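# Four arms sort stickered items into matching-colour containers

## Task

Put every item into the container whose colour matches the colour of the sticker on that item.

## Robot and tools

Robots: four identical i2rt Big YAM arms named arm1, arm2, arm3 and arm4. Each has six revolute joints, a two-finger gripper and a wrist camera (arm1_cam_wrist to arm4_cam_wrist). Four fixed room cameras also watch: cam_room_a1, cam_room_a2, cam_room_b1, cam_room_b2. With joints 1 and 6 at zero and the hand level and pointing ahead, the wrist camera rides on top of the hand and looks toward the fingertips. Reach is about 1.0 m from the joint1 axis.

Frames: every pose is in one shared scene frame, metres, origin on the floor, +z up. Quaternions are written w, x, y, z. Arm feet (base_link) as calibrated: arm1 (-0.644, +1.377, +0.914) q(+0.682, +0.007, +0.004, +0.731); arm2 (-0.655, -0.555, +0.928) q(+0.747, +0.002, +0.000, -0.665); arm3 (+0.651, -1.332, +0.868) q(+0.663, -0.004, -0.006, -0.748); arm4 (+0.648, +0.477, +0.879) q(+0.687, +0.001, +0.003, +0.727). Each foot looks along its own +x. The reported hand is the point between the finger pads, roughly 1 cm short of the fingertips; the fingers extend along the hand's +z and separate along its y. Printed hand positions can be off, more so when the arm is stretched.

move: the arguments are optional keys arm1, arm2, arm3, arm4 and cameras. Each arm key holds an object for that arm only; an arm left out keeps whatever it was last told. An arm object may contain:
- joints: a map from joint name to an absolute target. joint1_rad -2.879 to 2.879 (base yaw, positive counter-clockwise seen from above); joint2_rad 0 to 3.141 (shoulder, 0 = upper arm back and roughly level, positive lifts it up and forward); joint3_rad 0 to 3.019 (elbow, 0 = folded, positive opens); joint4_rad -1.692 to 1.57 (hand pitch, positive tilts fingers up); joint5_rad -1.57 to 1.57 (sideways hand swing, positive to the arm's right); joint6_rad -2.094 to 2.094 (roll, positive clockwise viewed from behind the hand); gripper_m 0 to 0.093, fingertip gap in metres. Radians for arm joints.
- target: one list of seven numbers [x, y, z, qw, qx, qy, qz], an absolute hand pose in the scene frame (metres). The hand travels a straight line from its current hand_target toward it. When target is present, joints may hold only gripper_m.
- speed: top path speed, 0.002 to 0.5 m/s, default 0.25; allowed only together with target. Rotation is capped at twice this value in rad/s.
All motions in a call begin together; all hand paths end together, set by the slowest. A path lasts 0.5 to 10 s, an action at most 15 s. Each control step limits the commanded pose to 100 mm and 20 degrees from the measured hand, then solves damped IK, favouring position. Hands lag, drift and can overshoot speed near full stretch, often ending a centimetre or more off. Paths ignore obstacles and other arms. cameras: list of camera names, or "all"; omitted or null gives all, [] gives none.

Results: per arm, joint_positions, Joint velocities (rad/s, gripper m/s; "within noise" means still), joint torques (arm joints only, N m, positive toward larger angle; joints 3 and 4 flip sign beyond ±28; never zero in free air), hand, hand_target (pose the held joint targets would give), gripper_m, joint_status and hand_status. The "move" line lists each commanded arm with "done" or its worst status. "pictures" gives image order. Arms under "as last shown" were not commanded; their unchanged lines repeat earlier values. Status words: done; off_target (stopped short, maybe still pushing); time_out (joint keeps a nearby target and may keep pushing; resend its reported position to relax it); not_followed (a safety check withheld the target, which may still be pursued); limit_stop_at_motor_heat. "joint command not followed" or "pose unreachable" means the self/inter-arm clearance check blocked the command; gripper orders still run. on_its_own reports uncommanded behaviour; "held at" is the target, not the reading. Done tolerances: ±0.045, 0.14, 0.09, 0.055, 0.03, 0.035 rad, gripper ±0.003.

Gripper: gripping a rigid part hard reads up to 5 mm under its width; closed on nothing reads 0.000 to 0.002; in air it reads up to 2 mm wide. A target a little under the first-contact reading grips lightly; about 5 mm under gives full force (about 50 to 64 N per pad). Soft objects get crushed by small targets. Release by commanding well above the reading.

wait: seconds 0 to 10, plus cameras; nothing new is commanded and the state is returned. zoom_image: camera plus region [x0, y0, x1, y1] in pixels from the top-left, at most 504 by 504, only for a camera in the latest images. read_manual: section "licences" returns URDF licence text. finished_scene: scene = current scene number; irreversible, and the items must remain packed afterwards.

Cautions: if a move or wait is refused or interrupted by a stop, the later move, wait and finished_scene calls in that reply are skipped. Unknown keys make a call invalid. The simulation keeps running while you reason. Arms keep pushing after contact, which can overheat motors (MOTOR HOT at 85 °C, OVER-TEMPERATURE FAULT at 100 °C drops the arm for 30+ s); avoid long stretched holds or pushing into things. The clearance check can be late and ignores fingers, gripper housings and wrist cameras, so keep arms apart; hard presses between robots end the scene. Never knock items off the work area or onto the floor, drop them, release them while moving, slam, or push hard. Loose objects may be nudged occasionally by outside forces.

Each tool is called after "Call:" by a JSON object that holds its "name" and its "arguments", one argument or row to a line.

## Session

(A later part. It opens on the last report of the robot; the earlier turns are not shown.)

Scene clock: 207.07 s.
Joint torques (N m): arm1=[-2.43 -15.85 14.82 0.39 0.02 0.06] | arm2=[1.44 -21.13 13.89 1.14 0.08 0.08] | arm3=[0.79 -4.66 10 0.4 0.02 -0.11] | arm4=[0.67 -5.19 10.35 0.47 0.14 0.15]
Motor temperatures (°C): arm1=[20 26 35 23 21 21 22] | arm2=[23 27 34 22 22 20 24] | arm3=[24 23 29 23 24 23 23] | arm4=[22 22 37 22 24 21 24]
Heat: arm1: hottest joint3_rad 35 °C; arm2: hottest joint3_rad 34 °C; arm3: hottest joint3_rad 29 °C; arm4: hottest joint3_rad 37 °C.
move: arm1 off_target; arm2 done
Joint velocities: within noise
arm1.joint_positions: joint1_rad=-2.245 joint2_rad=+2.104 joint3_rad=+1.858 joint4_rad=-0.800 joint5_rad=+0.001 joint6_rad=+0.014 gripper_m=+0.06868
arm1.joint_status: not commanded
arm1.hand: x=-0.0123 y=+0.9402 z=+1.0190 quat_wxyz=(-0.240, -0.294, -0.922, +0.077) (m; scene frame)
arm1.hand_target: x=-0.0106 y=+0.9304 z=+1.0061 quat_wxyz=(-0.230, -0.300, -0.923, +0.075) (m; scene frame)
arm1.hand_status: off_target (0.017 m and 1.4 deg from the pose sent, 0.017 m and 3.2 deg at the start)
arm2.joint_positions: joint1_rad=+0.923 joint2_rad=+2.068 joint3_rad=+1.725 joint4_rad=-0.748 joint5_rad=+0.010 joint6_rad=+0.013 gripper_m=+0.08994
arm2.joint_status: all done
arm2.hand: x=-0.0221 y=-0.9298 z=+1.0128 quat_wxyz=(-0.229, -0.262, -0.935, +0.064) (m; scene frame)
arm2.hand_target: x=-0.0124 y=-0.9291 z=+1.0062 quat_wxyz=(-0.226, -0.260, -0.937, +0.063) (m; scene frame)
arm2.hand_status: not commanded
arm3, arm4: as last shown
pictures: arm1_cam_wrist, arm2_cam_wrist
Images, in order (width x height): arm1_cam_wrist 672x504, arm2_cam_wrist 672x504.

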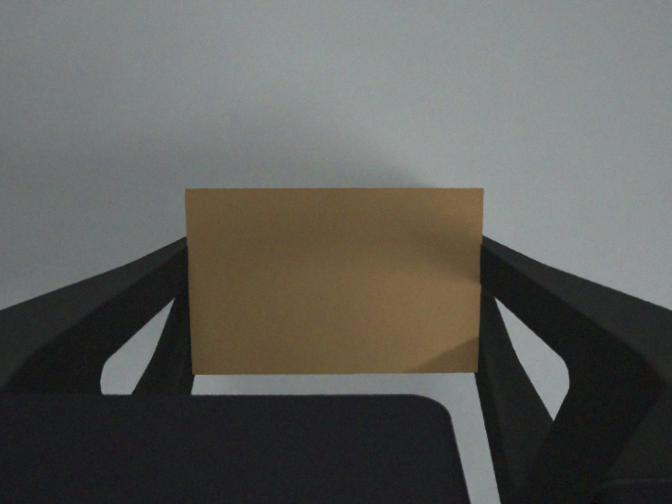

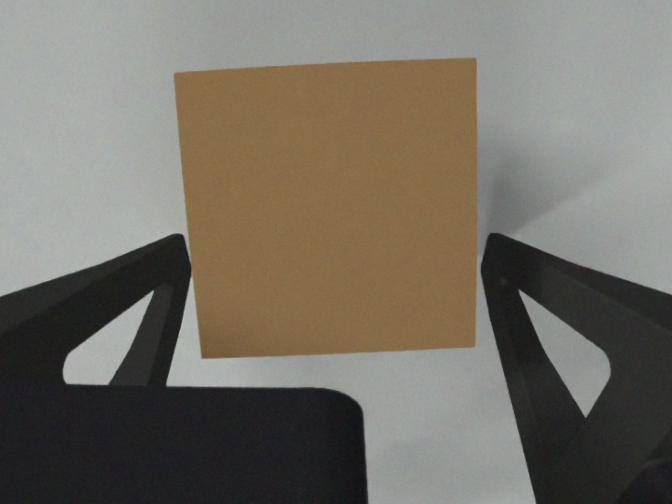

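Call:
{"name": "move", "arguments": {
  "arm1": {"joints": {"gripper_m": 0.0925}},
  "arm2": {"target": [-0.025, -0.928, 1.12, 0.2249, 0.2598, 0.937, -0.0624], "speed": 0.15},
  "cameras": ["arm1_cam_wrist", "arm2_cam_wrist"]
}}

Call:
{"name": "move", "arguments": {
  "arm1": {"target": [-0.01, 0.928, 1.12, 0.2299, 0.3001, 0.923, -0.0747], "speed": 0.15},
  "arm2": {"target": [-0.32, -0.74, 1.15, 0.2249, 0.2598, 0.937, -0.0624], "speed": 0.4},
  "cameras": ["arm1_cam_wrist", "arm2_cam_wrist"]
}}

Scene clock: 213.97 s.
Joint torques (N m): arm1=[-2.14 -17.85 14.69 0.99 0.08 -0.01] | arm2=[0.67 -22.95 15.45 1.03 -0.08 0.02] | arm3=[0.79 -4.6 10.03 0.42 0.02 -0.1] | arm4=[0.91 -4.6 10.32 0.54 0.1 0.13]
Motor temperatures (°C): arm1=[20 26 35 23 21 21 22] | arm2=[23 27 34 22 22 20 24] | arm3=[24 23 29 23 24 23 23] | arm4=[22 22 38 22 24 21 24]
Heat: arm1: hottest joint3_rad 35 °C; arm2: hottest joint3_rad 34 °C; arm3: hottest joint3_rad 29 °C; arm4: hottest joint3_rad 38 °C.
move: arm1 done; arm2 off_target
Joint velocities: within noise
arm1.joint_positions: joint1_rad=-2.248 joint2_rad=+2.125 joint3_rad=+1.858 joint4_rad=-0.811 joint5_rad=-0.001 joint6_rad=+0.017 gripper_m=+0.09247
arm1.joint_status: all done
arm1.hand: x=-0.0158 y=+0.9406 z=+1.0024 quat_wxyz=(-0.226, -0.298, -0.925, +0.072) (m; scene frame)
arm1.hand_target: x=-0.0106 y=+0.9305 z=+1.0060 quat_wxyz=(-0.230, -0.300, -0.923, +0.075) (m; scene frame)
arm1.hand_status: not commanded
arm2.joint_positions: joint1_rad=+0.923 joint2_rad=+1.989 joint3_rad=+1.848 joint4_rad=-0.989 joint5_rad=+0.010 joint6_rad=+0.013 gripper_m=+0.08994
arm2.joint_status: not commanded
arm2.hand: x=-0.0348 y=-0.9227 z=+1.1008 quat_wxyz=(-0.211, -0.263, -0.940, +0.059) (m; scene frame)
arm2.hand_target: x=-0.0257 y=-0.9275 z=+1.1201 quat_wxyz=(-0.225, -0.260, -0.937, +0.063) (m; scene frame)
arm2.hand_status: off_target (0.022 m and 1.8 deg from the pose sent, 0.107 m and 0.6 deg at the start)
arm3, arm4: as last shown
pictures: arm1_cam_wrist, arm2_cam_wrist
Images, in order (width x height): arm1_cam_wrist 672x504, arm2_cam_wrist 672x504.

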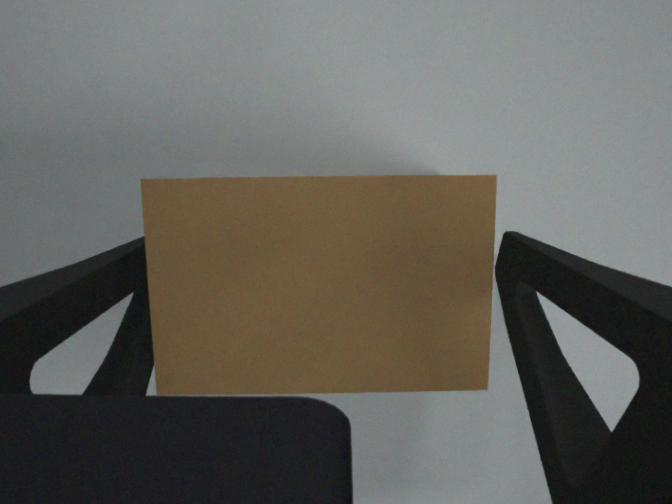

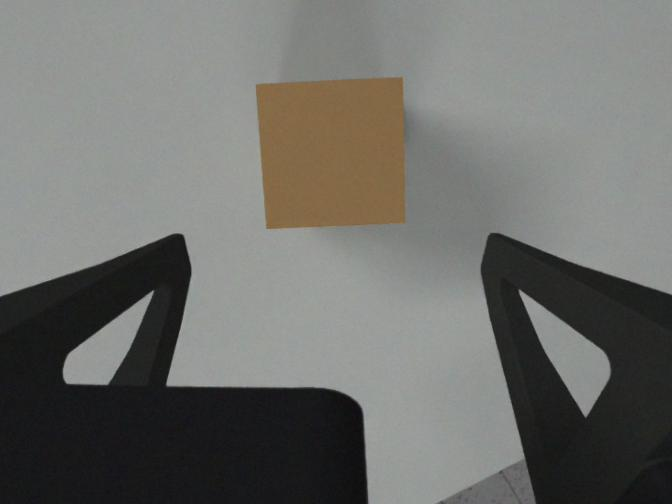

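Scene clock: 215.63 s.
Joint torques (N m): arm1=[-3.08 -21.25 16.59 0.77 0.09 -0.03] | arm2=[1.44 -6.77 10.59 1.21 0.18 0.21] | arm3=[0.56 -4.84 10.02 0.42 0 -0.1] | arm4=[0.85 -4.95 10.39 0.39 0.1 0.14]
Motor temperatures (°C): arm1=[20 26 35 23 21 21 22] | arm2=[23 27 34 22 22 20 24] | arm3=[24 23 29 23 24 23 23] | arm4=[22 22 38 22 24 21 24]
Heat: arm1: hottest joint3_rad 35 °C; arm2: hottest joint3_rad 34 °C; arm3: hottest joint3_rad 29 °C; arm4: hottest joint3_rad 38 °C.
move: arm1 off_target; arm2 off_target
Joint velocities: within noise
arm1.joint_positions: joint1_rad=-2.248 joint2_rad=+2.119 joint3_rad=+2.061 joint4_rad=-1.082 joint5_rad=-0.001 joint6_rad=+0.017 gripper_m=+0.09247
arm1.joint_status: not commanded
arm1.hand: x=-0.0165 y=+0.9417 z=+1.0761 quat_wxyz=(-0.197, -0.300, -0.931, +0.063) (m; scene frame)
arm1.hand_target: x=-0.0119 y=+0.9295 z=+1.1199 quat_wxyz=(-0.230, -0.300, -0.923, +0.075) (m; scene frame)
arm1.hand_status: off_target (0.046 m and 4.1 deg from the pose sent, 0.118 m and 0.7 deg at the start)
arm2.joint_positions: joint1_rad=+0.957 joint2_rad=+1.038 joint3_rad=+0.925 joint4_rad=-0.952 joint5_rad=+0.024 joint6_rad=+0.030 gripper_m=+0.08994
arm2.joint_status: not commanded
arm2.hand: x=-0.3176 y=-0.7445 z=+1.1613 quat_wxyz=(-0.241, -0.256, -0.934, +0.067) (m; scene frame)
arm2.hand_target: x=-0.3202 y=-0.7400 z=+1.1502 quat_wxyz=(-0.225, -0.260, -0.937, +0.063) (m; scene frame)
arm2.hand_status: off_target (0.012 m and 2.1 deg from the pose sent, 0.342 m and 1.8 deg at the start)
arm3, arm4: as last shown
pictures: arm1_cam_wrist, arm2_cam_wrist
Images, in order (width x height): arm1_cam_wrist 672x504, arm2_cam_wrist 672x504.

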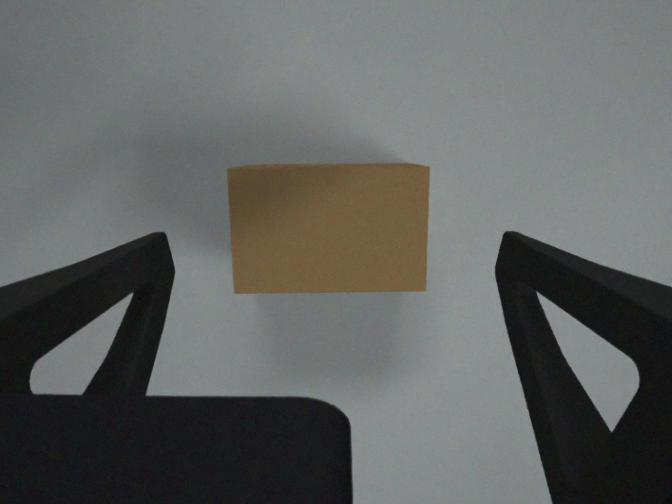

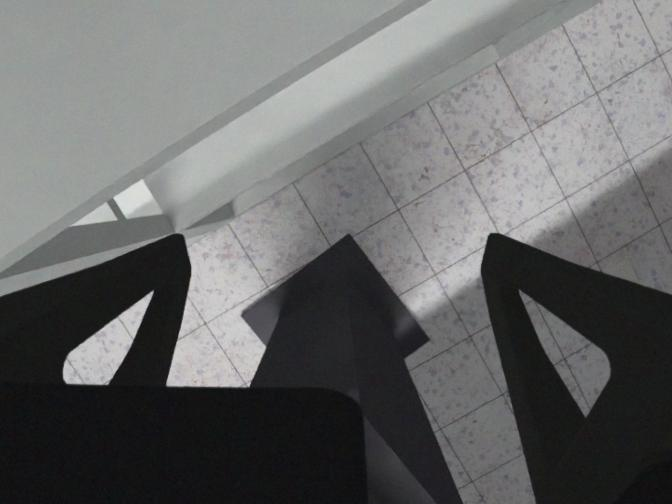

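Call:
{"name": "move", "arguments": {
  "arm1": {"target": [-0.30, 1.10, 1.15, 0.2299, 0.3001, 0.923, -0.0747], "speed": 0.4},
  "arm2": {"joints": {"joint1_rad": 0.92, "joint2_rad": 0.6, "joint3_rad": 1.0, "joint4_rad": -1.45, "joint5_rad": 0, "joint6_rad": 0}},
  "arm3": {"target": [-0.044, -0.945, 1.13, -0.068, 0.9318, -0.241, -0.2628], "speed": 0.4},
  "cameras": ["arm1_cam_wrist", "arm3_cam_wrist"]
}}

Call:
{"name": "move", "arguments": {
  "arm1": {"joints": {"joint1_rad": -2.25, "joint2_rad": 0.6, "joint3_rad": 1.0, "joint4_rad": -1.45, "joint5_rad": 0, "joint6_rad": 0}},
  "arm4": {"target": [-0.029, 0.978, 1.13, -0.0809, 0.9166, -0.2936, -0.2594], "speed": 0.4},
  "cameras": ["arm3_cam_wrist", "arm4_cam_wrist"]
}}

Scene clock: 226.23 s.
Joint torques (N m): arm1=[-2.26 -5.71 11.7 1.03 -0.08 -0.09] | arm2=[0.44 -0.03 14.13 1.16 -0.17 -0.08] | arm3=[2.49 -25.29 14.34 0.62 0.13 -0.11] | arm4=[0.79 -4.95 10.43 0.47 0.13 0.15]
Motor temperatures (°C): arm1=[20 26 35 23 21 21 22] | arm2=[23 26 34 22 22 20 23] | arm3=[24 23 29 23 24 23 23] | arm4=[22 22 38 22 24 21 24]
Heat: arm1: hottest joint3_rad 35 °C; arm2: hottest joint3_rad 34 °C; arm3: hottest joint3_rad 29 °C; arm4: hottest joint3_rad 38 °C.
move: arm1 done; arm2 done; arm3 off_target
Joint velocities: within noise
arm1.joint_positions: joint1_rad=-2.327 joint2_rad=+1.180 joint3_rad=+1.052 joint4_rad=-0.933 joint5_rad=-0.037 joint6_rad=-0.049 gripper_m=+0.09247
arm1.joint_status: not commanded
arm1.hand: x=-0.2969 y=+1.1025 z=+1.1509 quat_wxyz=(-0.234, -0.299, -0.922, +0.075) (m; scene frame)
arm1.hand_target: x=-0.3001 y=+1.1000 z=+1.1499 quat_wxyz=(-0.230, -0.300, -0.923, +0.075) (m; scene frame)
arm1.hand_status: done (0.004 m and 0.5 deg from the pose sent, 0.333 m and 4.1 deg at the start)
arm2.joint_positions: joint1_rad=+0.925 joint2_rad=+0.590 joint3_rad=+0.962 joint4_rad=-1.436 joint5_rad=+0.003 joint6_rad=+0.014 gripper_m=+0.08994
arm2.joint_status: all done
arm2.hand: x=-0.4662 y=-0.6682 z=+1.2494 quat_wxyz=(-0.242, -0.261, -0.932, +0.064) (m; scene frame)
arm2.hand_target: x=-0.4650 y=-0.6696 z=+1.2640 quat_wxyz=(-0.249, -0.255, -0.932, +0.066) (m; scene frame)
arm2.hand_status: not commanded
arm3.joint_positions: joint1_rad=-1.965 joint2_rad=+2.140 joint3_rad=+2.266 joint4_rad=-1.178 joint5_rad=+0.010 joint6_rad=+0.005 gripper_m=+0.09402
arm3.joint_status: not commanded
arm3.hand: x=-0.0304 y=-0.9402 z=+1.1083 quat_wxyz=(+0.063, -0.934, +0.251, +0.244) (m; scene frame)
arm3.hand_target: x=-0.0428 y=-0.9456 z=+1.1298 quat_wxyz=(+0.068, -0.932, +0.241, +0.263) (m; scene frame)
arm3.hand_status: off_target (0.026 m and 2.5 deg from the pose sent, 0.522 m and 20.1 deg at the start)
arm4: as last shown
pictures: arm1_cam_wrist, arm3_cam_wrist
Images, in order (width x height): arm1_cam_wrist 672x504, arm3_cam_wrist 672x504.

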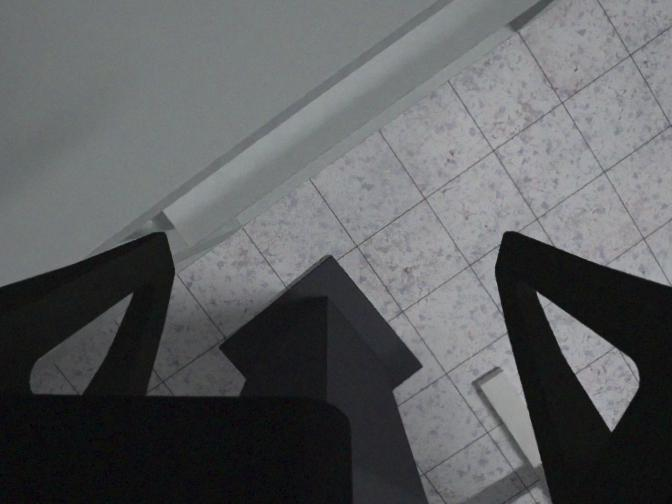

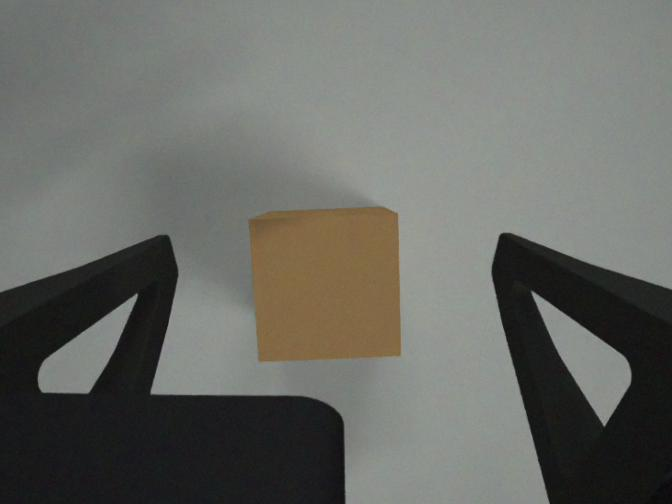

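Scene clock: 229.27 s.
Joint torques (N m): arm1=[-2.02 3.37 12.11 0.85 0.12 0.11] | arm2=[0.38 0.09 14.13 1.18 -0.17 -0.08] | arm3=[2.43 -25.29 14.38 0.68 0.11 -0.11] | arm4=[0.56 -25.76 12.78 0.53 -0.08 -0.03]
Motor temperatures (°C): arm1=[20 26 35 23 21 21 22] | arm2=[23 26 35 22 22 20 23] | arm3=[24 24 30 23 24 23 23] | arm4=[22 22 38 22 24 21 24]
Heat: arm1: hottest joint3_rad 35 °C; arm2: hottest joint3_rad 35 °C; arm3: hottest joint3_rad 30 °C; arm4: hottest joint3_rad 38 °C.
move: arm1 done; arm4 done
Joint velocities: within noise
arm1.joint_positions: joint1_rad=-2.250 joint2_rad=+0.592 joint3_rad=+0.983 joint4_rad=-1.441 joint5_rad=-0.002 joint6_rad=-0.008 gripper_m=+0.09247
arm1.joint_status: all done
arm1.hand: x=-0.4575 y=+1.2497 z=+1.2415 quat_wxyz=(-0.238, -0.286, -0.925, +0.079) (m; scene frame)
arm1.hand_target: x=-0.4571 y=+1.2490 z=+1.2467 quat_wxyz=(-0.238, -0.290, -0.924, +0.078) (m; scene frame)
arm1.hand_status: not commanded
arm2, arm3: as last shown
arm2.hand_target: x=-0.4649 y=-0.6697 z=+1.2641 quat_wxyz=(-0.249, -0.255, -0.932, +0.066) (m; scene frame)
arm3.joint_positions: joint1_rad=-1.965 joint2_rad=+2.140 joint3_rad=+2.266 joint4_rad=-1.179 joint5_rad=+0.010 joint6_rad=+0.005 gripper_m=+0.09402
arm3.hand: x=-0.0303 y=-0.9402 z=+1.1082 quat_wxyz=(+0.063, -0.934, +0.252, +0.244) (m; scene frame)
arm4.joint_positions: joint1_rad=+0.886 joint2_rad=+2.411 joint3_rad=+2.758 joint4_rad=-1.375 joint5_rad=-0.004 joint6_rad=-0.011 gripper_m=+0.09402
arm4.joint_status: not commanded
arm4.hand: x=-0.0268 y=+0.9693 z=+1.1329 quat_wxyz=(-0.080, +0.917, -0.293, -0.257) (m; scene frame)
arm4.hand_target: x=-0.0285 y=+0.9775 z=+1.1297 quat_wxyz=(-0.082, +0.916, -0.293, -0.261) (m; scene frame)
arm4.hand_status: done (0.009 m and 0.3 deg from the pose sent, 0.574 m and 20.7 deg at the start)
pictures: arm3_cam_wrist, arm4_cam_wrist
Images, in order (width x height): arm3_cam_wrist 672x504, arm4_cam_wrist 672x504.

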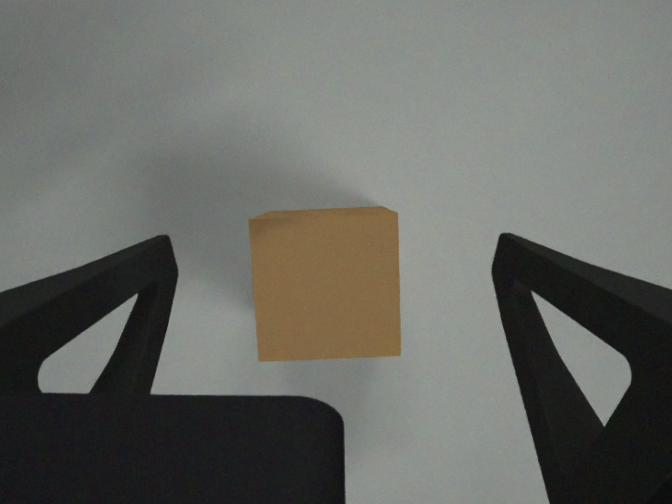

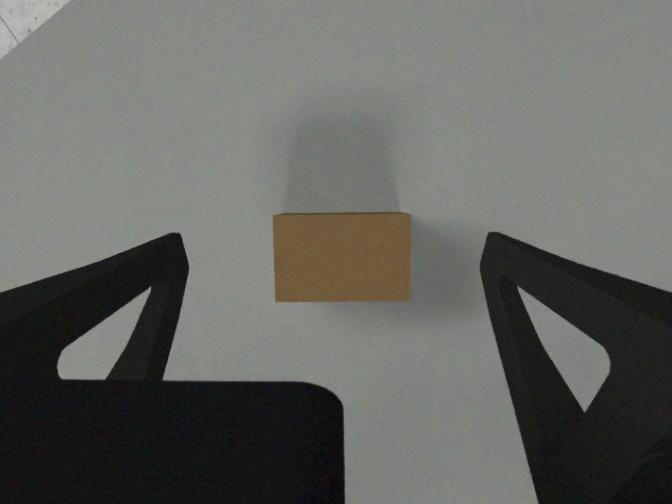

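Call:
{"name": "move", "arguments": {
  "arm3": {"target": [-0.036, -0.953, 1.08, -0.0646, 0.935, -0.2331, -0.2593], "speed": 0.15},
  "arm4": {"target": [-0.0205, 0.975, 1.07, -0.0809, 0.9166, -0.2936, -0.2594], "speed": 0.15},
  "cameras": ["arm3_cam_wrist", "arm4_cam_wrist"]
}}

Scene clock: 243.07 s.
Joint torques (N m): arm1=[-1.61 2.96 12.3 0.8 0.1 0.11] | arm2=[0.44 0.03 14.13 1.2 -0.18 -0.08] | arm3=[2.55 -27.46 9.63 1.58 -0.09 -0.12] | arm4=[0.5 -30.04 10.03 1.31 -0.01 -0.04]
Motor temperatures (°C): arm1=[20 26 35 23 21 21 22] | arm2=[23 26 36 22 22 20 23] | arm3=[24 26 32 23 24 23 23] | arm4=[22 25 37 22 24 21 24]
Heat: arm1: hottest joint3_rad 35 °C; arm2: hottest joint3_rad 36 °C; arm3: hottest joint3_rad 32 °C; arm4: hottest joint3_rad 37 °C.
move: arm3 off_target; arm4 off_target
Joint velocities: within noise
arm1, arm2: as last shown
arm3.joint_positions: joint1_rad=-1.965 joint2_rad=+2.120 joint3_rad=+2.118 joint4_rad=-1.052 joint5_rad=+0.007 joint6_rad=-0.007 gripper_m=+0.09402
arm3.joint_status: not commanded
arm3.hand: x=-0.0281 y=-0.9431 z=+1.0644 quat_wxyz=(+0.063, -0.936, +0.245, +0.243) (m; scene frame)
arm3.hand_target: x=-0.0357 y=-0.9531 z=+1.0800 quat_wxyz=(+0.064, -0.935, +0.233, +0.259) (m; scene frame)
arm3.hand_status: off_target (0.020 m and 2.3 deg from the pose sent, 0.032 m and 2.7 deg at the start)
arm4.joint_positions: joint1_rad=+0.882 joint2_rad=+2.314 joint3_rad=+2.367 joint4_rad=-1.119 joint5_rad=-0.006 joint6_rad=-0.011 gripper_m=+0.09402
arm4.joint_status: not commanded
arm4.hand: x=-0.0196 y=+0.9674 z=+1.0492 quat_wxyz=(-0.074, +0.922, -0.296, -0.240) (m; scene frame)
arm4.hand_target: x=-0.0201 y=+0.9747 z=+1.0699 quat_wxyz=(-0.081, +0.917, -0.294, -0.259) (m; scene frame)
arm4.hand_status: off_target (0.022 m and 2.5 deg from the pose sent, 0.064 m and 0.3 deg at the start)
pictures: arm3_cam_wrist, arm4_cam_wrist
Images, in order (width x height): arm3_cam_wrist 672x504, arm4_cam_wrist 672x504.

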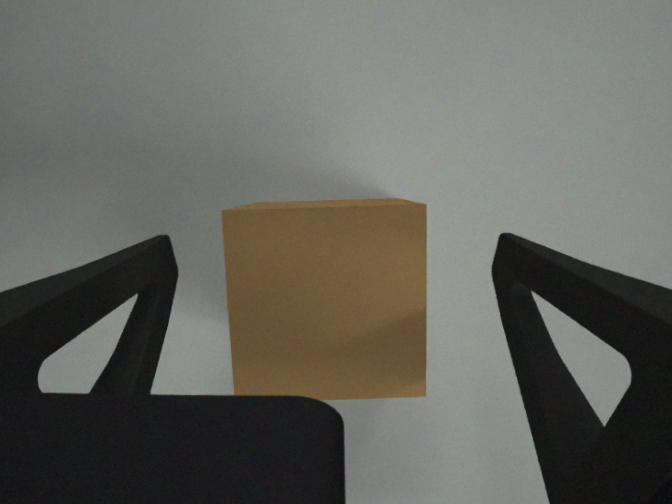

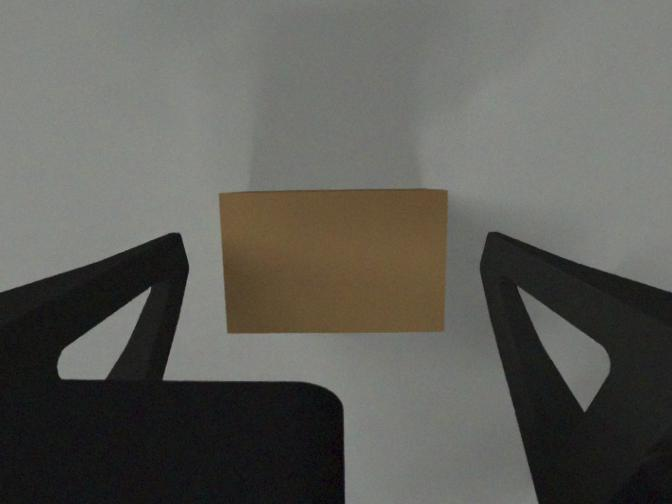

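Call:
{"name": "move", "arguments": {
  "arm3": {"target": [-0.0285, -0.9595, 1.062, -0.0624, 0.937, -0.2249, -0.2598], "speed": 0.08},
  "arm4": {"target": [-0.019, 0.974, 1.041, -0.0809, 0.9166, -0.2936, -0.2594], "speed": 0.08},
  "cameras": ["arm3_cam_wrist", "arm4_cam_wrist"]
}}

Scene clock: 254.63 s.
Joint torques (N m): arm1=[-2.32 2.78 12.51 0.76 0.08 0.07] | arm2=[0.32 0.15 14.12 1.2 -0.18 -0.08] | arm3=[2.43 -27.34 9.13 1.59 -0.08 -0.11] | arm4=[0.62 -30.92 9.29 1.37 -0.07 -0.04]
Motor temperatures (°C): arm1=[20 25 34 23 21 21 22] | arm2=[23 26 37 22 22 20 23] | arm3=[24 26 31 23 24 23 23] | arm4=[22 28 37 22 24 21 24]
Heat: arm1: hottest joint3_rad 34 °C; arm2: hottest joint3_rad 37 °C; arm3: hottest joint3_rad 31 °C; arm4: hottest joint3_rad 37 °C.
move: arm3 off_target; arm4 off_target
Joint velocities: within noise
arm1, arm2: as last shown
arm3.joint_positions: joint1_rad=-1.964 joint2_rad=+2.093 joint3_rad=+2.026 joint4_rad=-0.986 joint5_rad=-0.002 joint6_rad=-0.022 gripper_m=+0.09402
arm3.joint_status: not commanded
arm3.hand: x=-0.0219 y=-0.9492 z=+1.0469 quat_wxyz=(+0.061, -0.938, +0.237, +0.245) (m; scene frame)
arm3.hand_target: x=-0.0283 y=-0.9596 z=+1.0619 quat_wxyz=(+0.062, -0.937, +0.225, +0.260) (m; scene frame)
arm3.hand_status: off_target (0.019 m and 2.2 deg from the pose sent, 0.017 m and 3.0 deg at the start)
arm4.joint_positions: joint1_rad=+0.882 joint2_rad=+2.309 joint3_rad=+2.279 joint4_rad=-1.035 joint5_rad=-0.006 joint6_rad=-0.011 gripper_m=+0.09402
arm4.joint_status: not commanded
arm4.hand: x=-0.0192 y=+0.9669 z=+1.0185 quat_wxyz=(-0.074, +0.922, -0.296, -0.240) (m; scene frame)
arm4.hand_target: x=-0.0187 y=+0.9738 z=+1.0410 quat_wxyz=(-0.081, +0.917, -0.294, -0.259) (m; scene frame)
arm4.hand_status: off_target (0.024 m and 2.5 deg from the pose sent, 0.011 m and 2.5 deg at the start)
pictures: arm3_cam_wrist, arm4_cam_wrist
Images, in order (width x height): arm3_cam_wrist 672x504, arm4_cam_wrist 672x504.

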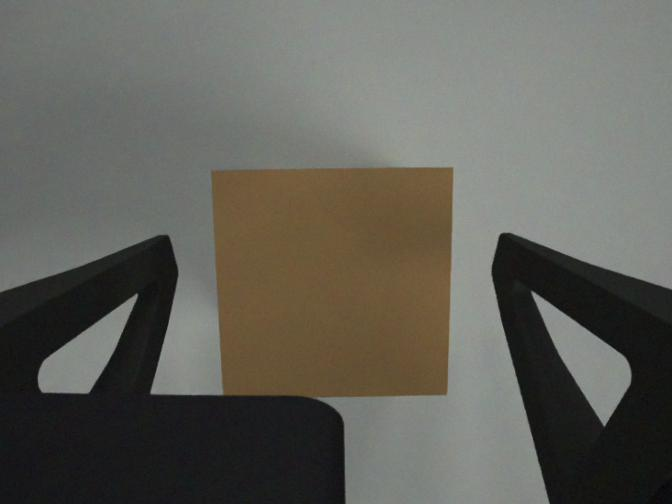

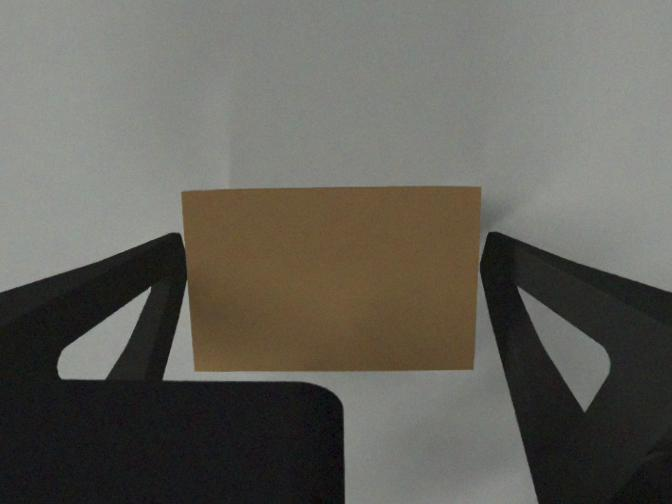

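Call:
{"name": "move", "arguments": {
  "arm3": {"joints": {"gripper_m": 0.045}},
  "arm4": {"joints": {"gripper_m": 0.06}},
  "cameras": ["arm3_cam_wrist", "arm4_cam_wrist"]
}}

Call:
{"name": "move", "arguments": {
  "arm3": {"target": [-0.02, -0.9555, 1.15, -0.0624, 0.937, -0.2249, -0.2598], "speed": 0.2},
  "arm4": {"target": [-0.008, 0.967, 1.13, -0.0809, 0.9166, -0.2936, -0.2594], "speed": 0.2},
  "cameras": ["arm3_cam_wrist", "arm4_cam_wrist"]
}}

Scene clock: 259.87 s.
Joint torques (N m): arm1=[-1.79 2.02 12.27 0.81 0.11 0.11] | arm2=[0.38 0.03 14.13 1.2 -0.17 -0.08] | arm3=[2.43 -27.22 9.16 1.62 -0.09 -0.12] | arm4=[0.32 -30.51 9.24 1.33 -0.03 -0.04]
Motor temperatures (°C): arm1=[20 25 34 23 21 21 22] | arm2=[23 26 37 22 22 20 23] | arm3=[24 27 31 23 24 23 23] | arm4=[22 28 37 22 24 21 24]
Heat: arm1: hottest joint3_rad 34 °C; arm2: hottest joint3_rad 37 °C; arm3: hottest joint3_rad 31 °C; arm4: hottest joint3_rad 37 °C.
move: arm3 off_target; arm4 off_target
Joint velocities: within noise
arm1, arm2: as last shown
arm3.joint_positions: joint1_rad=-1.964 joint2_rad=+2.093 joint3_rad=+2.026 joint4_rad=-0.986 joint5_rad=-0.002 joint6_rad=-0.023 gripper_m=+0.05288
arm3.joint_status: gripper_m off_target (ended at +0.05291, target +0.04500)
arm3.hand: x=-0.0219 y=-0.9492 z=+1.0472 quat_wxyz=(+0.061, -0.938, +0.236, +0.245) (m; scene frame)
arm3.hand_target: x=-0.0283 y=-0.9596 z=+1.0620 quat_wxyz=(+0.062, -0.937, +0.225, +0.260) (m; scene frame)
arm3.hand_status: not commanded
arm4.joint_positions: joint1_rad=+0.882 joint2_rad=+2.309 joint3_rad=+2.279 joint4_rad=-1.035 joint5_rad=-0.006 joint6_rad=-0.011 gripper_m=+0.06912
arm4.joint_status: gripper_m off_target (ended at +0.06915, target +0.06000)
arm4.hand: x=-0.0193 y=+0.9669 z=+1.0188 quat_wxyz=(-0.074, +0.922, -0.296, -0.240) (m; scene frame)
arm4.hand_target: x=-0.0187 y=+0.9738 z=+1.0409 quat_wxyz=(-0.081, +0.917, -0.294, -0.259) (m; scene frame)
arm4.hand_status: not commanded
pictures: arm3_cam_wrist, arm4_cam_wrist
Images, in order (width x height): arm3_cam_wrist 672x504, arm4_cam_wrist 672x504.

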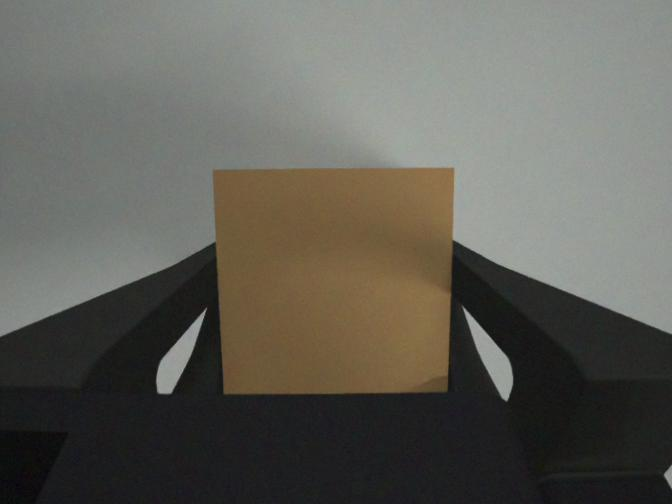

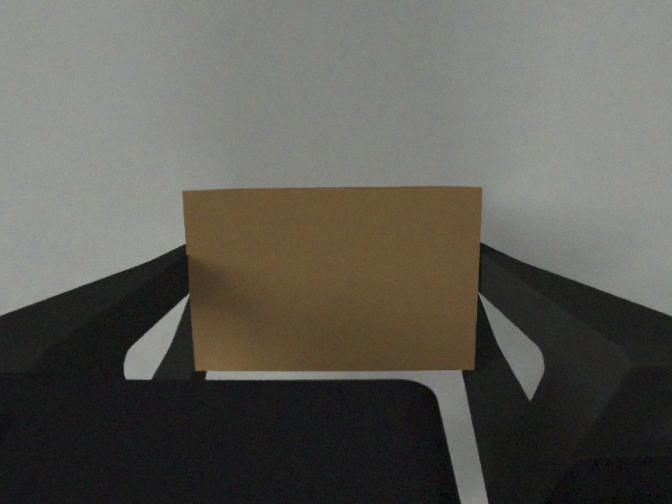

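Scene clock: 261.17 s.
Joint torques (N m): arm1=[-2.08 2.96 12.4 0.79 0.12 0.15] | arm2=[0.38 0.21 14.13 1.2 -0.17 -0.08] | arm3=[2.02 -25.7 14.08 0.72 -0.1 -0.13] | arm4=[0.38 -28.1 12.63 0.5 -0.04 -0.02]
Motor temperatures (°C): arm1=[20 25 34 23 21 21 22] | arm2=[23 26 37 22 22 20 23] | arm3=[24 27 31 23 24 23 23] | arm4=[22 28 38 22 24 21 25]
Heat: arm1: hottest joint3_rad 34 °C; arm2: hottest joint3_rad 37 °C; arm3: hottest joint3_rad 31 °C; arm4: hottest joint3_rad 38 °C.
move: arm3 off_target; arm4 off_target
Joint velocities: within noise
arm1, arm2: as last shown
arm3.joint_positions: joint1_rad=-1.964 joint2_rad=+2.069 joint3_rad=+2.185 joint4_rad=-1.190 joint5_rad=-0.007 joint6_rad=-0.030 gripper_m=+0.05288
arm3.joint_status: not commanded
arm3.hand: x=-0.0107 y=-0.9555 z=+1.1205 quat_wxyz=(+0.057, -0.942, +0.233, +0.236) (m; scene frame)
arm3.hand_target: x=-0.0188 y=-0.9563 z=+1.1498 quat_wxyz=(+0.062, -0.937, +0.225, +0.260) (m; scene frame)
arm3.hand_status: off_target (0.031 m and 3.0 deg from the pose sent, 0.103 m and 2.2 deg at the start)
arm4.joint_positions: joint1_rad=+0.882 joint2_rad=+2.266 joint3_rad=+2.426 joint4_rad=-1.223 joint5_rad=-0.006 joint6_rad=-0.011 gripper_m=+0.06913
arm4.joint_status: not commanded
arm4.hand: x=-0.0071 y=+0.9585 z=+1.1044 quat_wxyz=(-0.074, +0.921, -0.296, -0.241) (m; scene frame)
arm4.hand_target: x=-0.0071 y=+0.9663 z=+1.1298 quat_wxyz=(-0.081, +0.916, -0.293, -0.260) (m; scene frame)
arm4.hand_status: off_target (0.027 m and 2.3 deg from the pose sent, 0.112 m and 2.4 deg at the start)
pictures: arm3_cam_wrist, arm4_cam_wrist
Images, in order (width x height): arm3_cam_wrist 672x504, arm4_cam_wrist 672x504.

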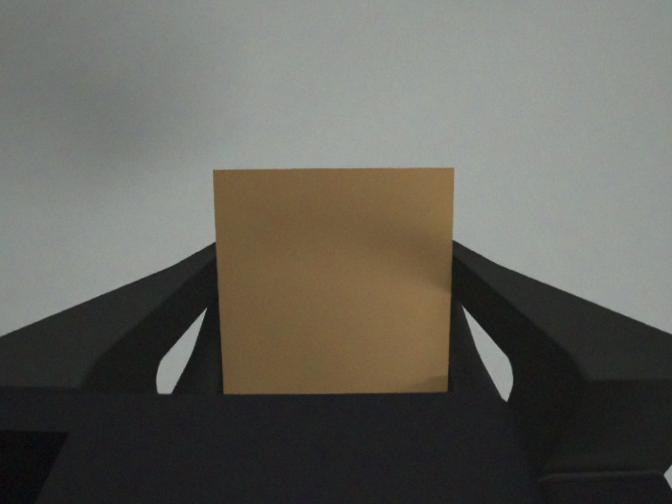

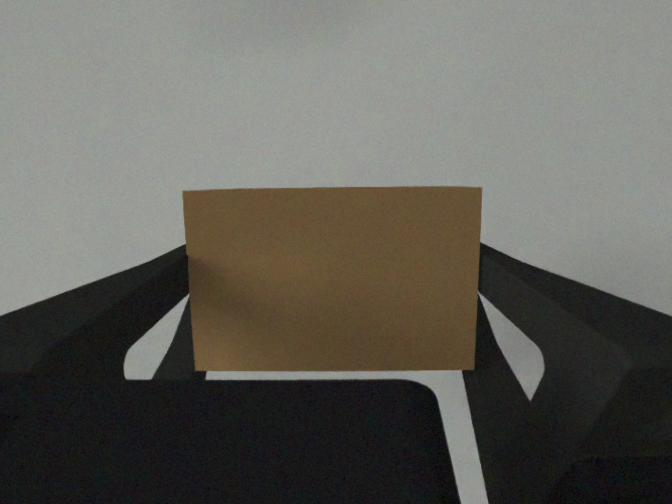

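Call:
{"name": "move", "arguments": {
  "arm3": {"target": [0.40, -1.18, 1.16, -0.0624, 0.937, -0.2249, -0.2598], "speed": 0.4},
  "arm4": {"target": [0.37, 0.66, 1.16, -0.0809, 0.9166, -0.2936, -0.2594], "speed": 0.4},
  "cameras": []
}}

Call:
{"name": "move", "arguments": {
  "arm3": {"joints": {"joint1_rad": 0.975, "joint2_rad": 0.9, "joint3_rad": 1.1, "joint4_rad": -1.45, "joint5_rad": 0, "joint6_rad": 0}},
  "arm4": {"joints": {"joint1_rad": -1.105, "joint2_rad": 0.9, "joint3_rad": 1.1, "joint4_rad": -1.45, "joint5_rad": 0, "joint6_rad": 0}},
  "cameras": ["arm3_cam_wrist", "arm4_cam_wrist"]
}}

Scene clock: 289.03 s.
Joint torques (N m): arm1=[-1.67 3.08 12.41 0.83 0.12 0.14] | arm2=[0.26 0.15 14.11 1.21 -0.17 -0.08] | arm3=[0.32 -2.08 9.2 0.88 -0.1 -0.13] | arm4=[0.73 -3.49 9.4 0.51 0.21 0.13]
Motor temperatures (°C): arm1=[20 25 34 23 21 21 22] | arm2=[23 25 38 22 22 20 23] | arm3=[24 27 32 23 24 23 24] | arm4=[22 30 40 22 24 21 26]
Heat: arm1: hottest joint3_rad 34 °C; arm2: hottest joint3_rad 38 °C; arm3: hottest joint3_rad 32 °C; arm4: hottest joint3_rad 40 °C.
move: arm3 done; arm4 done
Joint velocities: within noise
arm1, arm2: as last shown
arm3.joint_positions: joint1_rad=-1.984 joint2_rad=+0.735 joint3_rad=+0.925 joint4_rad=-1.201 joint5_rad=-0.028 joint6_rad=-0.064 gripper_m=+0.05288
arm3.joint_status: not commanded
arm3.hand: x=+0.3971 y=-1.1827 z=+1.1638 quat_wxyz=(+0.062, -0.936, +0.222, +0.266) (m; scene frame)
arm3.hand_target: x=+0.3999 y=-1.1801 z=+1.1601 quat_wxyz=(+0.062, -0.937, +0.225, +0.260) (m; scene frame)
arm3.hand_status: done (0.005 m and 0.8 deg from the pose sent, 0.470 m and 3.0 deg at the start)
arm4.joint_positions: joint1_rad=+0.949 joint2_rad=+0.844 joint3_rad=+0.928 joint4_rad=-1.090 joint5_rad=+0.029 joint6_rad=+0.037 gripper_m=+0.06913
arm4.joint_status: not commanded
arm4.hand: x=+0.3707 y=+0.6613 z=+1.1632 quat_wxyz=(-0.084, +0.915, -0.289, -0.267) (m; scene frame)
arm4.hand_target: x=+0.3700 y=+0.6600 z=+1.1601 quat_wxyz=(-0.081, +0.916, -0.293, -0.260) (m; scene frame)
arm4.hand_status: done (0.004 m and 1.1 deg from the pose sent, 0.484 m and 2.3 deg at the start)
pictures: none
No camera images: "cameras" was empty.

Scene clock: 291.50 s.
Joint torques (N m): arm1=[-1.85 3.19 12.27 0.72 0.1 0.12] | arm2=[0.26 0.15 14.11 1.2 -0.17 -0.07] | arm3=[1.85 -5.42 13.91 0.25 0.06 0.02] | arm4=[0.62 -5.25 11.54 0.06 0.08 -0.08]
Motor temperatures (°C): arm1=[20 24 34 23 21 21 22] | arm2=[23 25 38 22 22 20 23] | arm3=[24 27 32 23 24 23 24] | arm4=[22 30 40 22 24 21 26]
Heat: arm1: hottest joint3_rad 34 °C; arm2: hottest joint3_rad 38 °C; arm3: hottest joint3_rad 32 °C; arm4: hottest joint3_rad 40 °C.
move: arm3 done; arm4 done
Joint velocities: within noise
arm1, arm2: as last shown
arm3.joint_positions: joint1_rad=+0.966 joint2_rad=+0.912 joint3_rad=+1.045 joint4_rad=-1.443 joint5_rad=-0.001 joint6_rad=-0.007 gripper_m=+0.05287
arm3.joint_status: all done
arm3.hand: x=+0.8640 y=-1.5174 z=+1.1549 quat_wxyz=(-0.124, -0.348, -0.928, +0.052) (m; scene frame)
arm3.hand_target: x=+0.8700 y=-1.5191 z=+1.1823 quat_wxyz=(-0.152, -0.345, -0.924, +0.062) (m; scene frame)
arm3.hand_status: not commanded
arm4.joint_positions: joint1_rad=-1.104 joint2_rad=+0.907 joint3_rad=+1.060 joint4_rad=-1.439 joint5_rad=+0.000 joint6_rad=+0.013 gripper_m=+0.06920
arm4.joint_status: all done
arm4.hand: x=+0.8993 y=+0.6221 z=+1.1704 quat_wxyz=(-0.134, +0.250, -0.958, -0.036) (m; scene frame)
arm4.hand_target: x=+0.9023 y=+0.6233 z=+1.1893 quat_wxyz=(-0.151, +0.255, -0.954, -0.040) (m; scene frame)
arm4.hand_status: not commanded
pictures: arm3_cam_wrist, arm4_cam_wrist
Images, in order (width x height): arm3_cam_wrist 672x504, arm4_cam_wrist 672x504.

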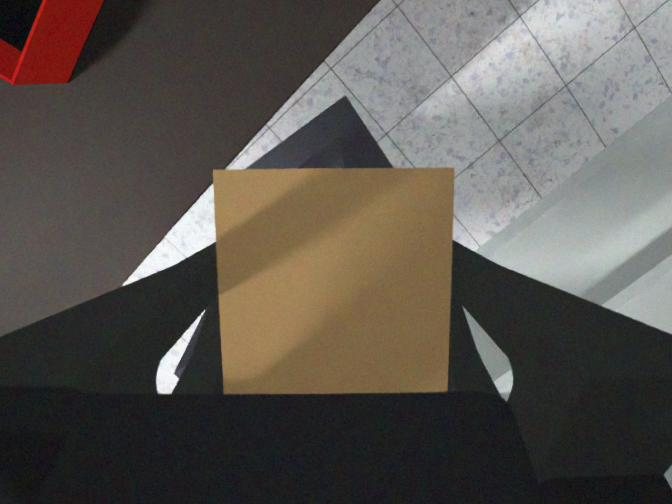

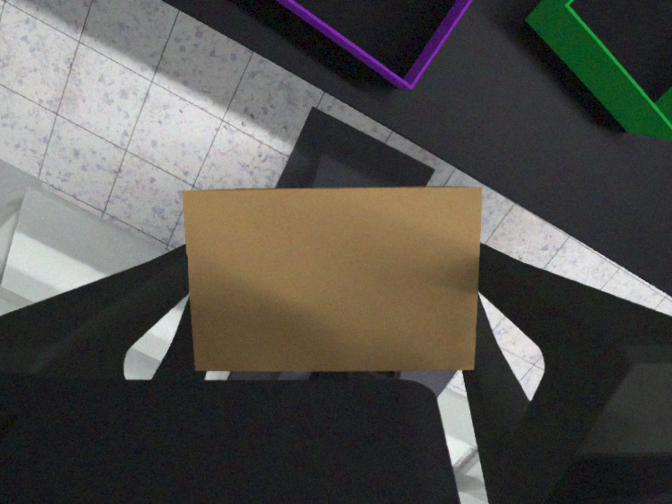

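Call:
{"name": "move", "arguments": {
  "arm3": {"target": [1.18, -1.793, 1.03, 0.2503, 0.3375, 0.9026, -0.0936], "speed": 0.3},
  "arm4": {"target": [1.132, 0.755, 1.01, -0.2582, 0.2486, -0.931, -0.0689], "speed": 0.3},
  "cameras": ["arm3_cam_wrist", "arm4_cam_wrist", "cam_room_a1", "cam_room_a2"]
}}

Scene clock: 297.83 s.
Joint torques (N m): arm1=[-2.14 2.49 12.23 0.9 0.08 0.13] | arm2=[0.38 0.15 14.13 1.2 -0.17 -0.08] | arm3=[1.44 -21.95 13.97 1.33 -0.08 0.01] | arm4=[0.56 -14.86 11.75 1.33 0.07 -0.07]
Motor temperatures (°C): arm1=[20 24 34 23 21 21 22] | arm2=[23 25 38 22 22 20 23] | arm3=[24 27 33 23 24 23 24] | arm4=[22 29 40 22 24 21 26]
Heat: arm1: hottest joint3_rad 34 °C; arm2: hottest joint3_rad 38 °C; arm3: hottest joint3_rad 33 °C; arm4: hottest joint3_rad 40 °C.
move: arm3 off_target; arm4 off_target
Joint velocities: within noise
arm1: as last shown
arm2.joint_positions: joint1_rad=+0.925 joint2_rad=+0.590 joint3_rad=+0.962 joint4_rad=-1.436 joint5_rad=+0.003 joint6_rad=+0.014 gripper_m=+0.08994
arm2.joint_status: not commanded
arm2.hand: x=-0.4662 y=-0.6682 z=+1.2494 quat_wxyz=(-0.242, -0.261, -0.932, +0.064) (m; scene frame)
arm2.hand_target: x=-0.4649 y=-0.6697 z=+1.2641 quat_wxyz=(-0.249, -0.255, -0.932, +0.066) (m; scene frame)
arm2.hand_status: not commanded
arm3.joint_positions: joint1_rad=+0.966 joint2_rad=+1.902 joint3_rad=+1.578 joint4_rad=-0.785 joint5_rad=-0.009 joint6_rad=-0.007 gripper_m=+0.05287
arm3.joint_status: not commanded
arm3.hand: x=+1.1609 y=-1.7807 z=+0.9991 quat_wxyz=(-0.218, -0.340, -0.911, +0.084) (m; scene frame)
arm3.hand_target: x=+1.1784 y=-1.7915 z=+1.0305 quat_wxyz=(-0.250, -0.337, -0.903, +0.094) (m; scene frame)
arm3.hand_status: off_target (0.038 m and 4.0 deg from the pose sent, 0.437 m and 15.5 deg at the start)
arm4.joint_positions: joint1_rad=-1.104 joint2_rad=+1.549 joint3_rad=+1.054 joint4_rad=-0.594 joint5_rad=+0.000 joint6_rad=+0.013 gripper_m=+0.06920
arm4.joint_status: not commanded
arm4.hand: x=+1.1090 y=+0.7431 z=+0.9872 quat_wxyz=(-0.227, +0.245, -0.940, -0.062) (m; scene frame)
arm4.hand_target: x=+1.1304 y=+0.7540 z=+1.0107 quat_wxyz=(-0.258, +0.248, -0.931, -0.069) (m; scene frame)
arm4.hand_status: off_target (0.035 m and 3.8 deg from the pose sent, 0.312 m and 15.0 deg at the start)
pictures: arm3_cam_wrist, arm4_cam_wrist, cam_room_a1, cam_room_a2
Images, in order (width x height): arm3_cam_wrist 672x504, arm4_cam_wrist 672x504, cam_room_a1 672x504, cam_room_a2 672x504.

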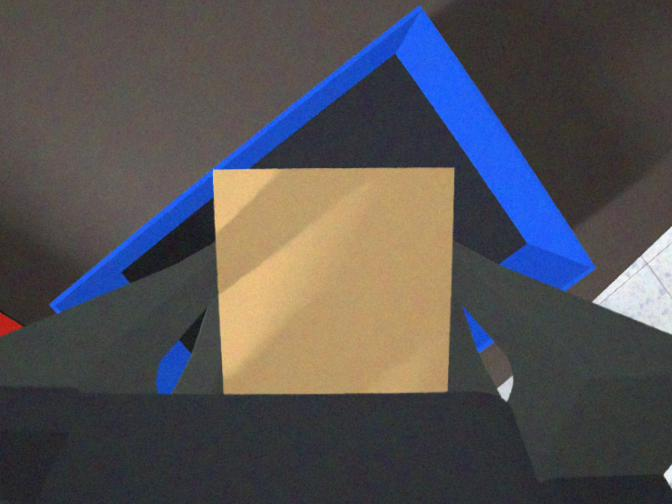

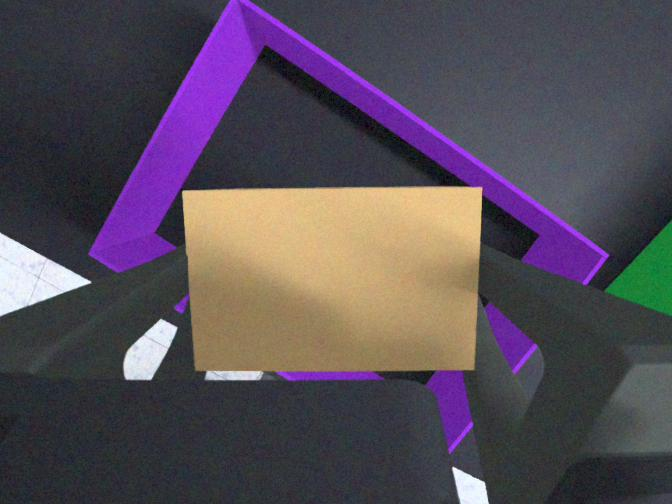

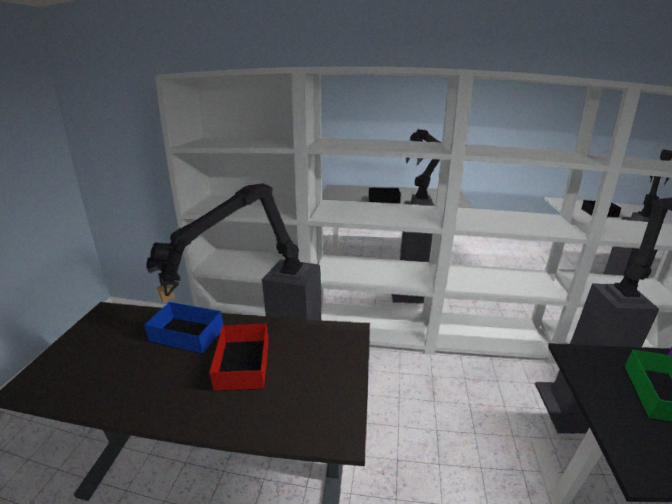

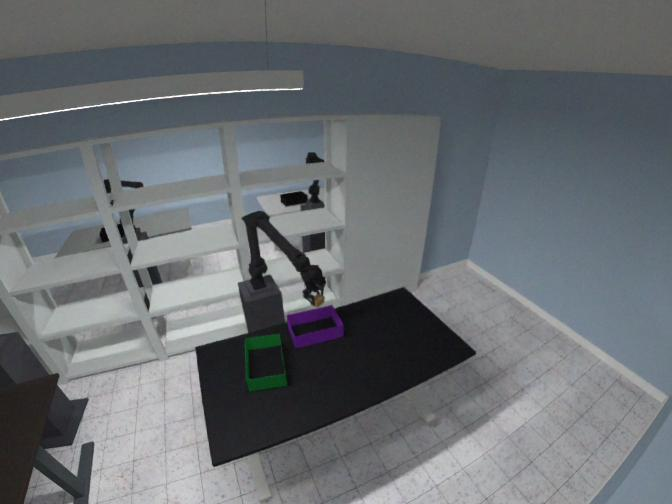

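Call:
{"name": "move", "arguments": {
  "arm3": {"target": [1.150, -1.748, 0.96, 0.2511, 0.3296, 0.9055, -0.0914], "speed": 0.2},
  "arm4": {"target": [1.112, 0.733, 0.94, -0.2582, 0.2486, -0.931, -0.0689], "speed": 0.2},
  "cameras": ["arm3_cam_wrist", "arm4_cam_wrist"]
}}

Scene clock: 314.47 s.
Joint torques (N m): arm1=[-2.14 2.96 12.18 0.87 0.11 0.15] | arm2=[0.32 0.15 14.12 1.21 -0.17 -0.08] | arm3=[2.02 -21.77 9.01 1.65 0.05 0.03] | arm4=[0.26 -13.8 8.05 1.42 -0.04 -0.09]
Motor temperatures (°C): arm1=[20 24 34 23 21 21 22] | arm2=[23 25 39 22 22 20 23] | arm3=[24 28 35 23 24 23 24] | arm4=[22 27 40 22 24 21 26]
Heat: arm1: hottest joint3_rad 34 °C; arm2: hottest joint3_rad 39 °C; arm3: hottest joint3_rad 35 °C; arm4: hottest joint3_rad 40 °C.
move: arm3 off_target; arm4 done
Joint velocities: within noise
arm1.joint_positions: joint1_rad=-2.250 joint2_rad=+0.592 joint3_rad=+0.983 joint4_rad=-1.441 joint5_rad=-0.002 joint6_rad=-0.008 gripper_m=+0.09247
arm1.joint_status: not commanded
arm1.hand: x=-0.4575 y=+1.2497 z=+1.2415 quat_wxyz=(-0.238, -0.286, -0.925, +0.079) (m; scene frame)
arm1.hand_target: x=-0.4571 y=+1.2490 z=+1.2467 quat_wxyz=(-0.238, -0.290, -0.924, +0.078) (m; scene frame)
arm1.hand_status: not commanded
arm2: as last shown
arm3.joint_positions: joint1_rad=+0.981 joint2_rad=+1.862 joint3_rad=+1.347 joint4_rad=-0.568 joint5_rad=-0.009 joint6_rad=-0.003 gripper_m=+0.05287
arm3.joint_status: not commanded
arm3.hand: x=+1.1390 y=-1.7495 z=+0.9423 quat_wxyz=(-0.231, -0.334, -0.910, +0.086) (m; scene frame)
arm3.hand_target: x=+1.1497 y=-1.7479 z=+0.9601 quat_wxyz=(-0.251, -0.330, -0.906, +0.091) (m; scene frame)
arm3.hand_status: off_target (0.021 m and 2.5 deg from the pose sent, 0.052 m and 4.1 deg at the start)
arm4.joint_positions: joint1_rad=-1.120 joint2_rad=+1.586 joint3_rad=+0.929 joint4_rad=-0.386 joint5_rad=-0.007 joint6_rad=-0.004 gripper_m=+0.06920
arm4.joint_status: not commanded
arm4.hand: x=+1.1039 y=+0.7315 z=+0.9384 quat_wxyz=(-0.249, +0.245, -0.935, -0.067) (m; scene frame)
arm4.hand_target: x=+1.1118 y=+0.7329 z=+0.9401 quat_wxyz=(-0.258, +0.249, -0.931, -0.069) (m; scene frame)
arm4.hand_status: done (0.008 m and 1.2 deg from the pose sent, 0.048 m and 3.8 deg at the start)
pictures: arm3_cam_wrist, arm4_cam_wrist
Images, in order (width x height): arm3_cam_wrist 672x504, arm4_cam_wrist 672x504.

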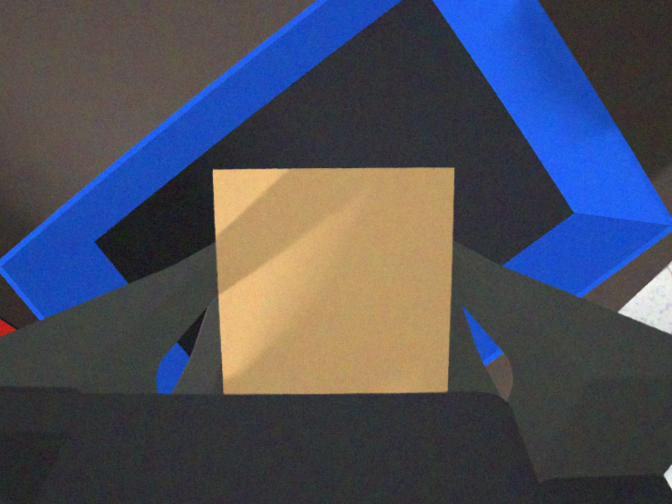

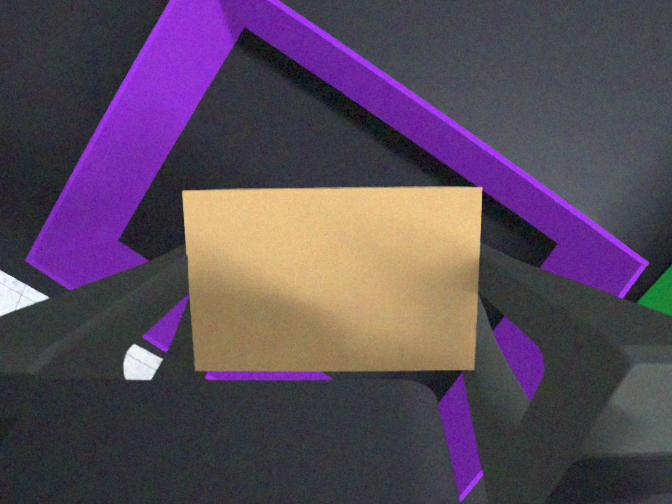

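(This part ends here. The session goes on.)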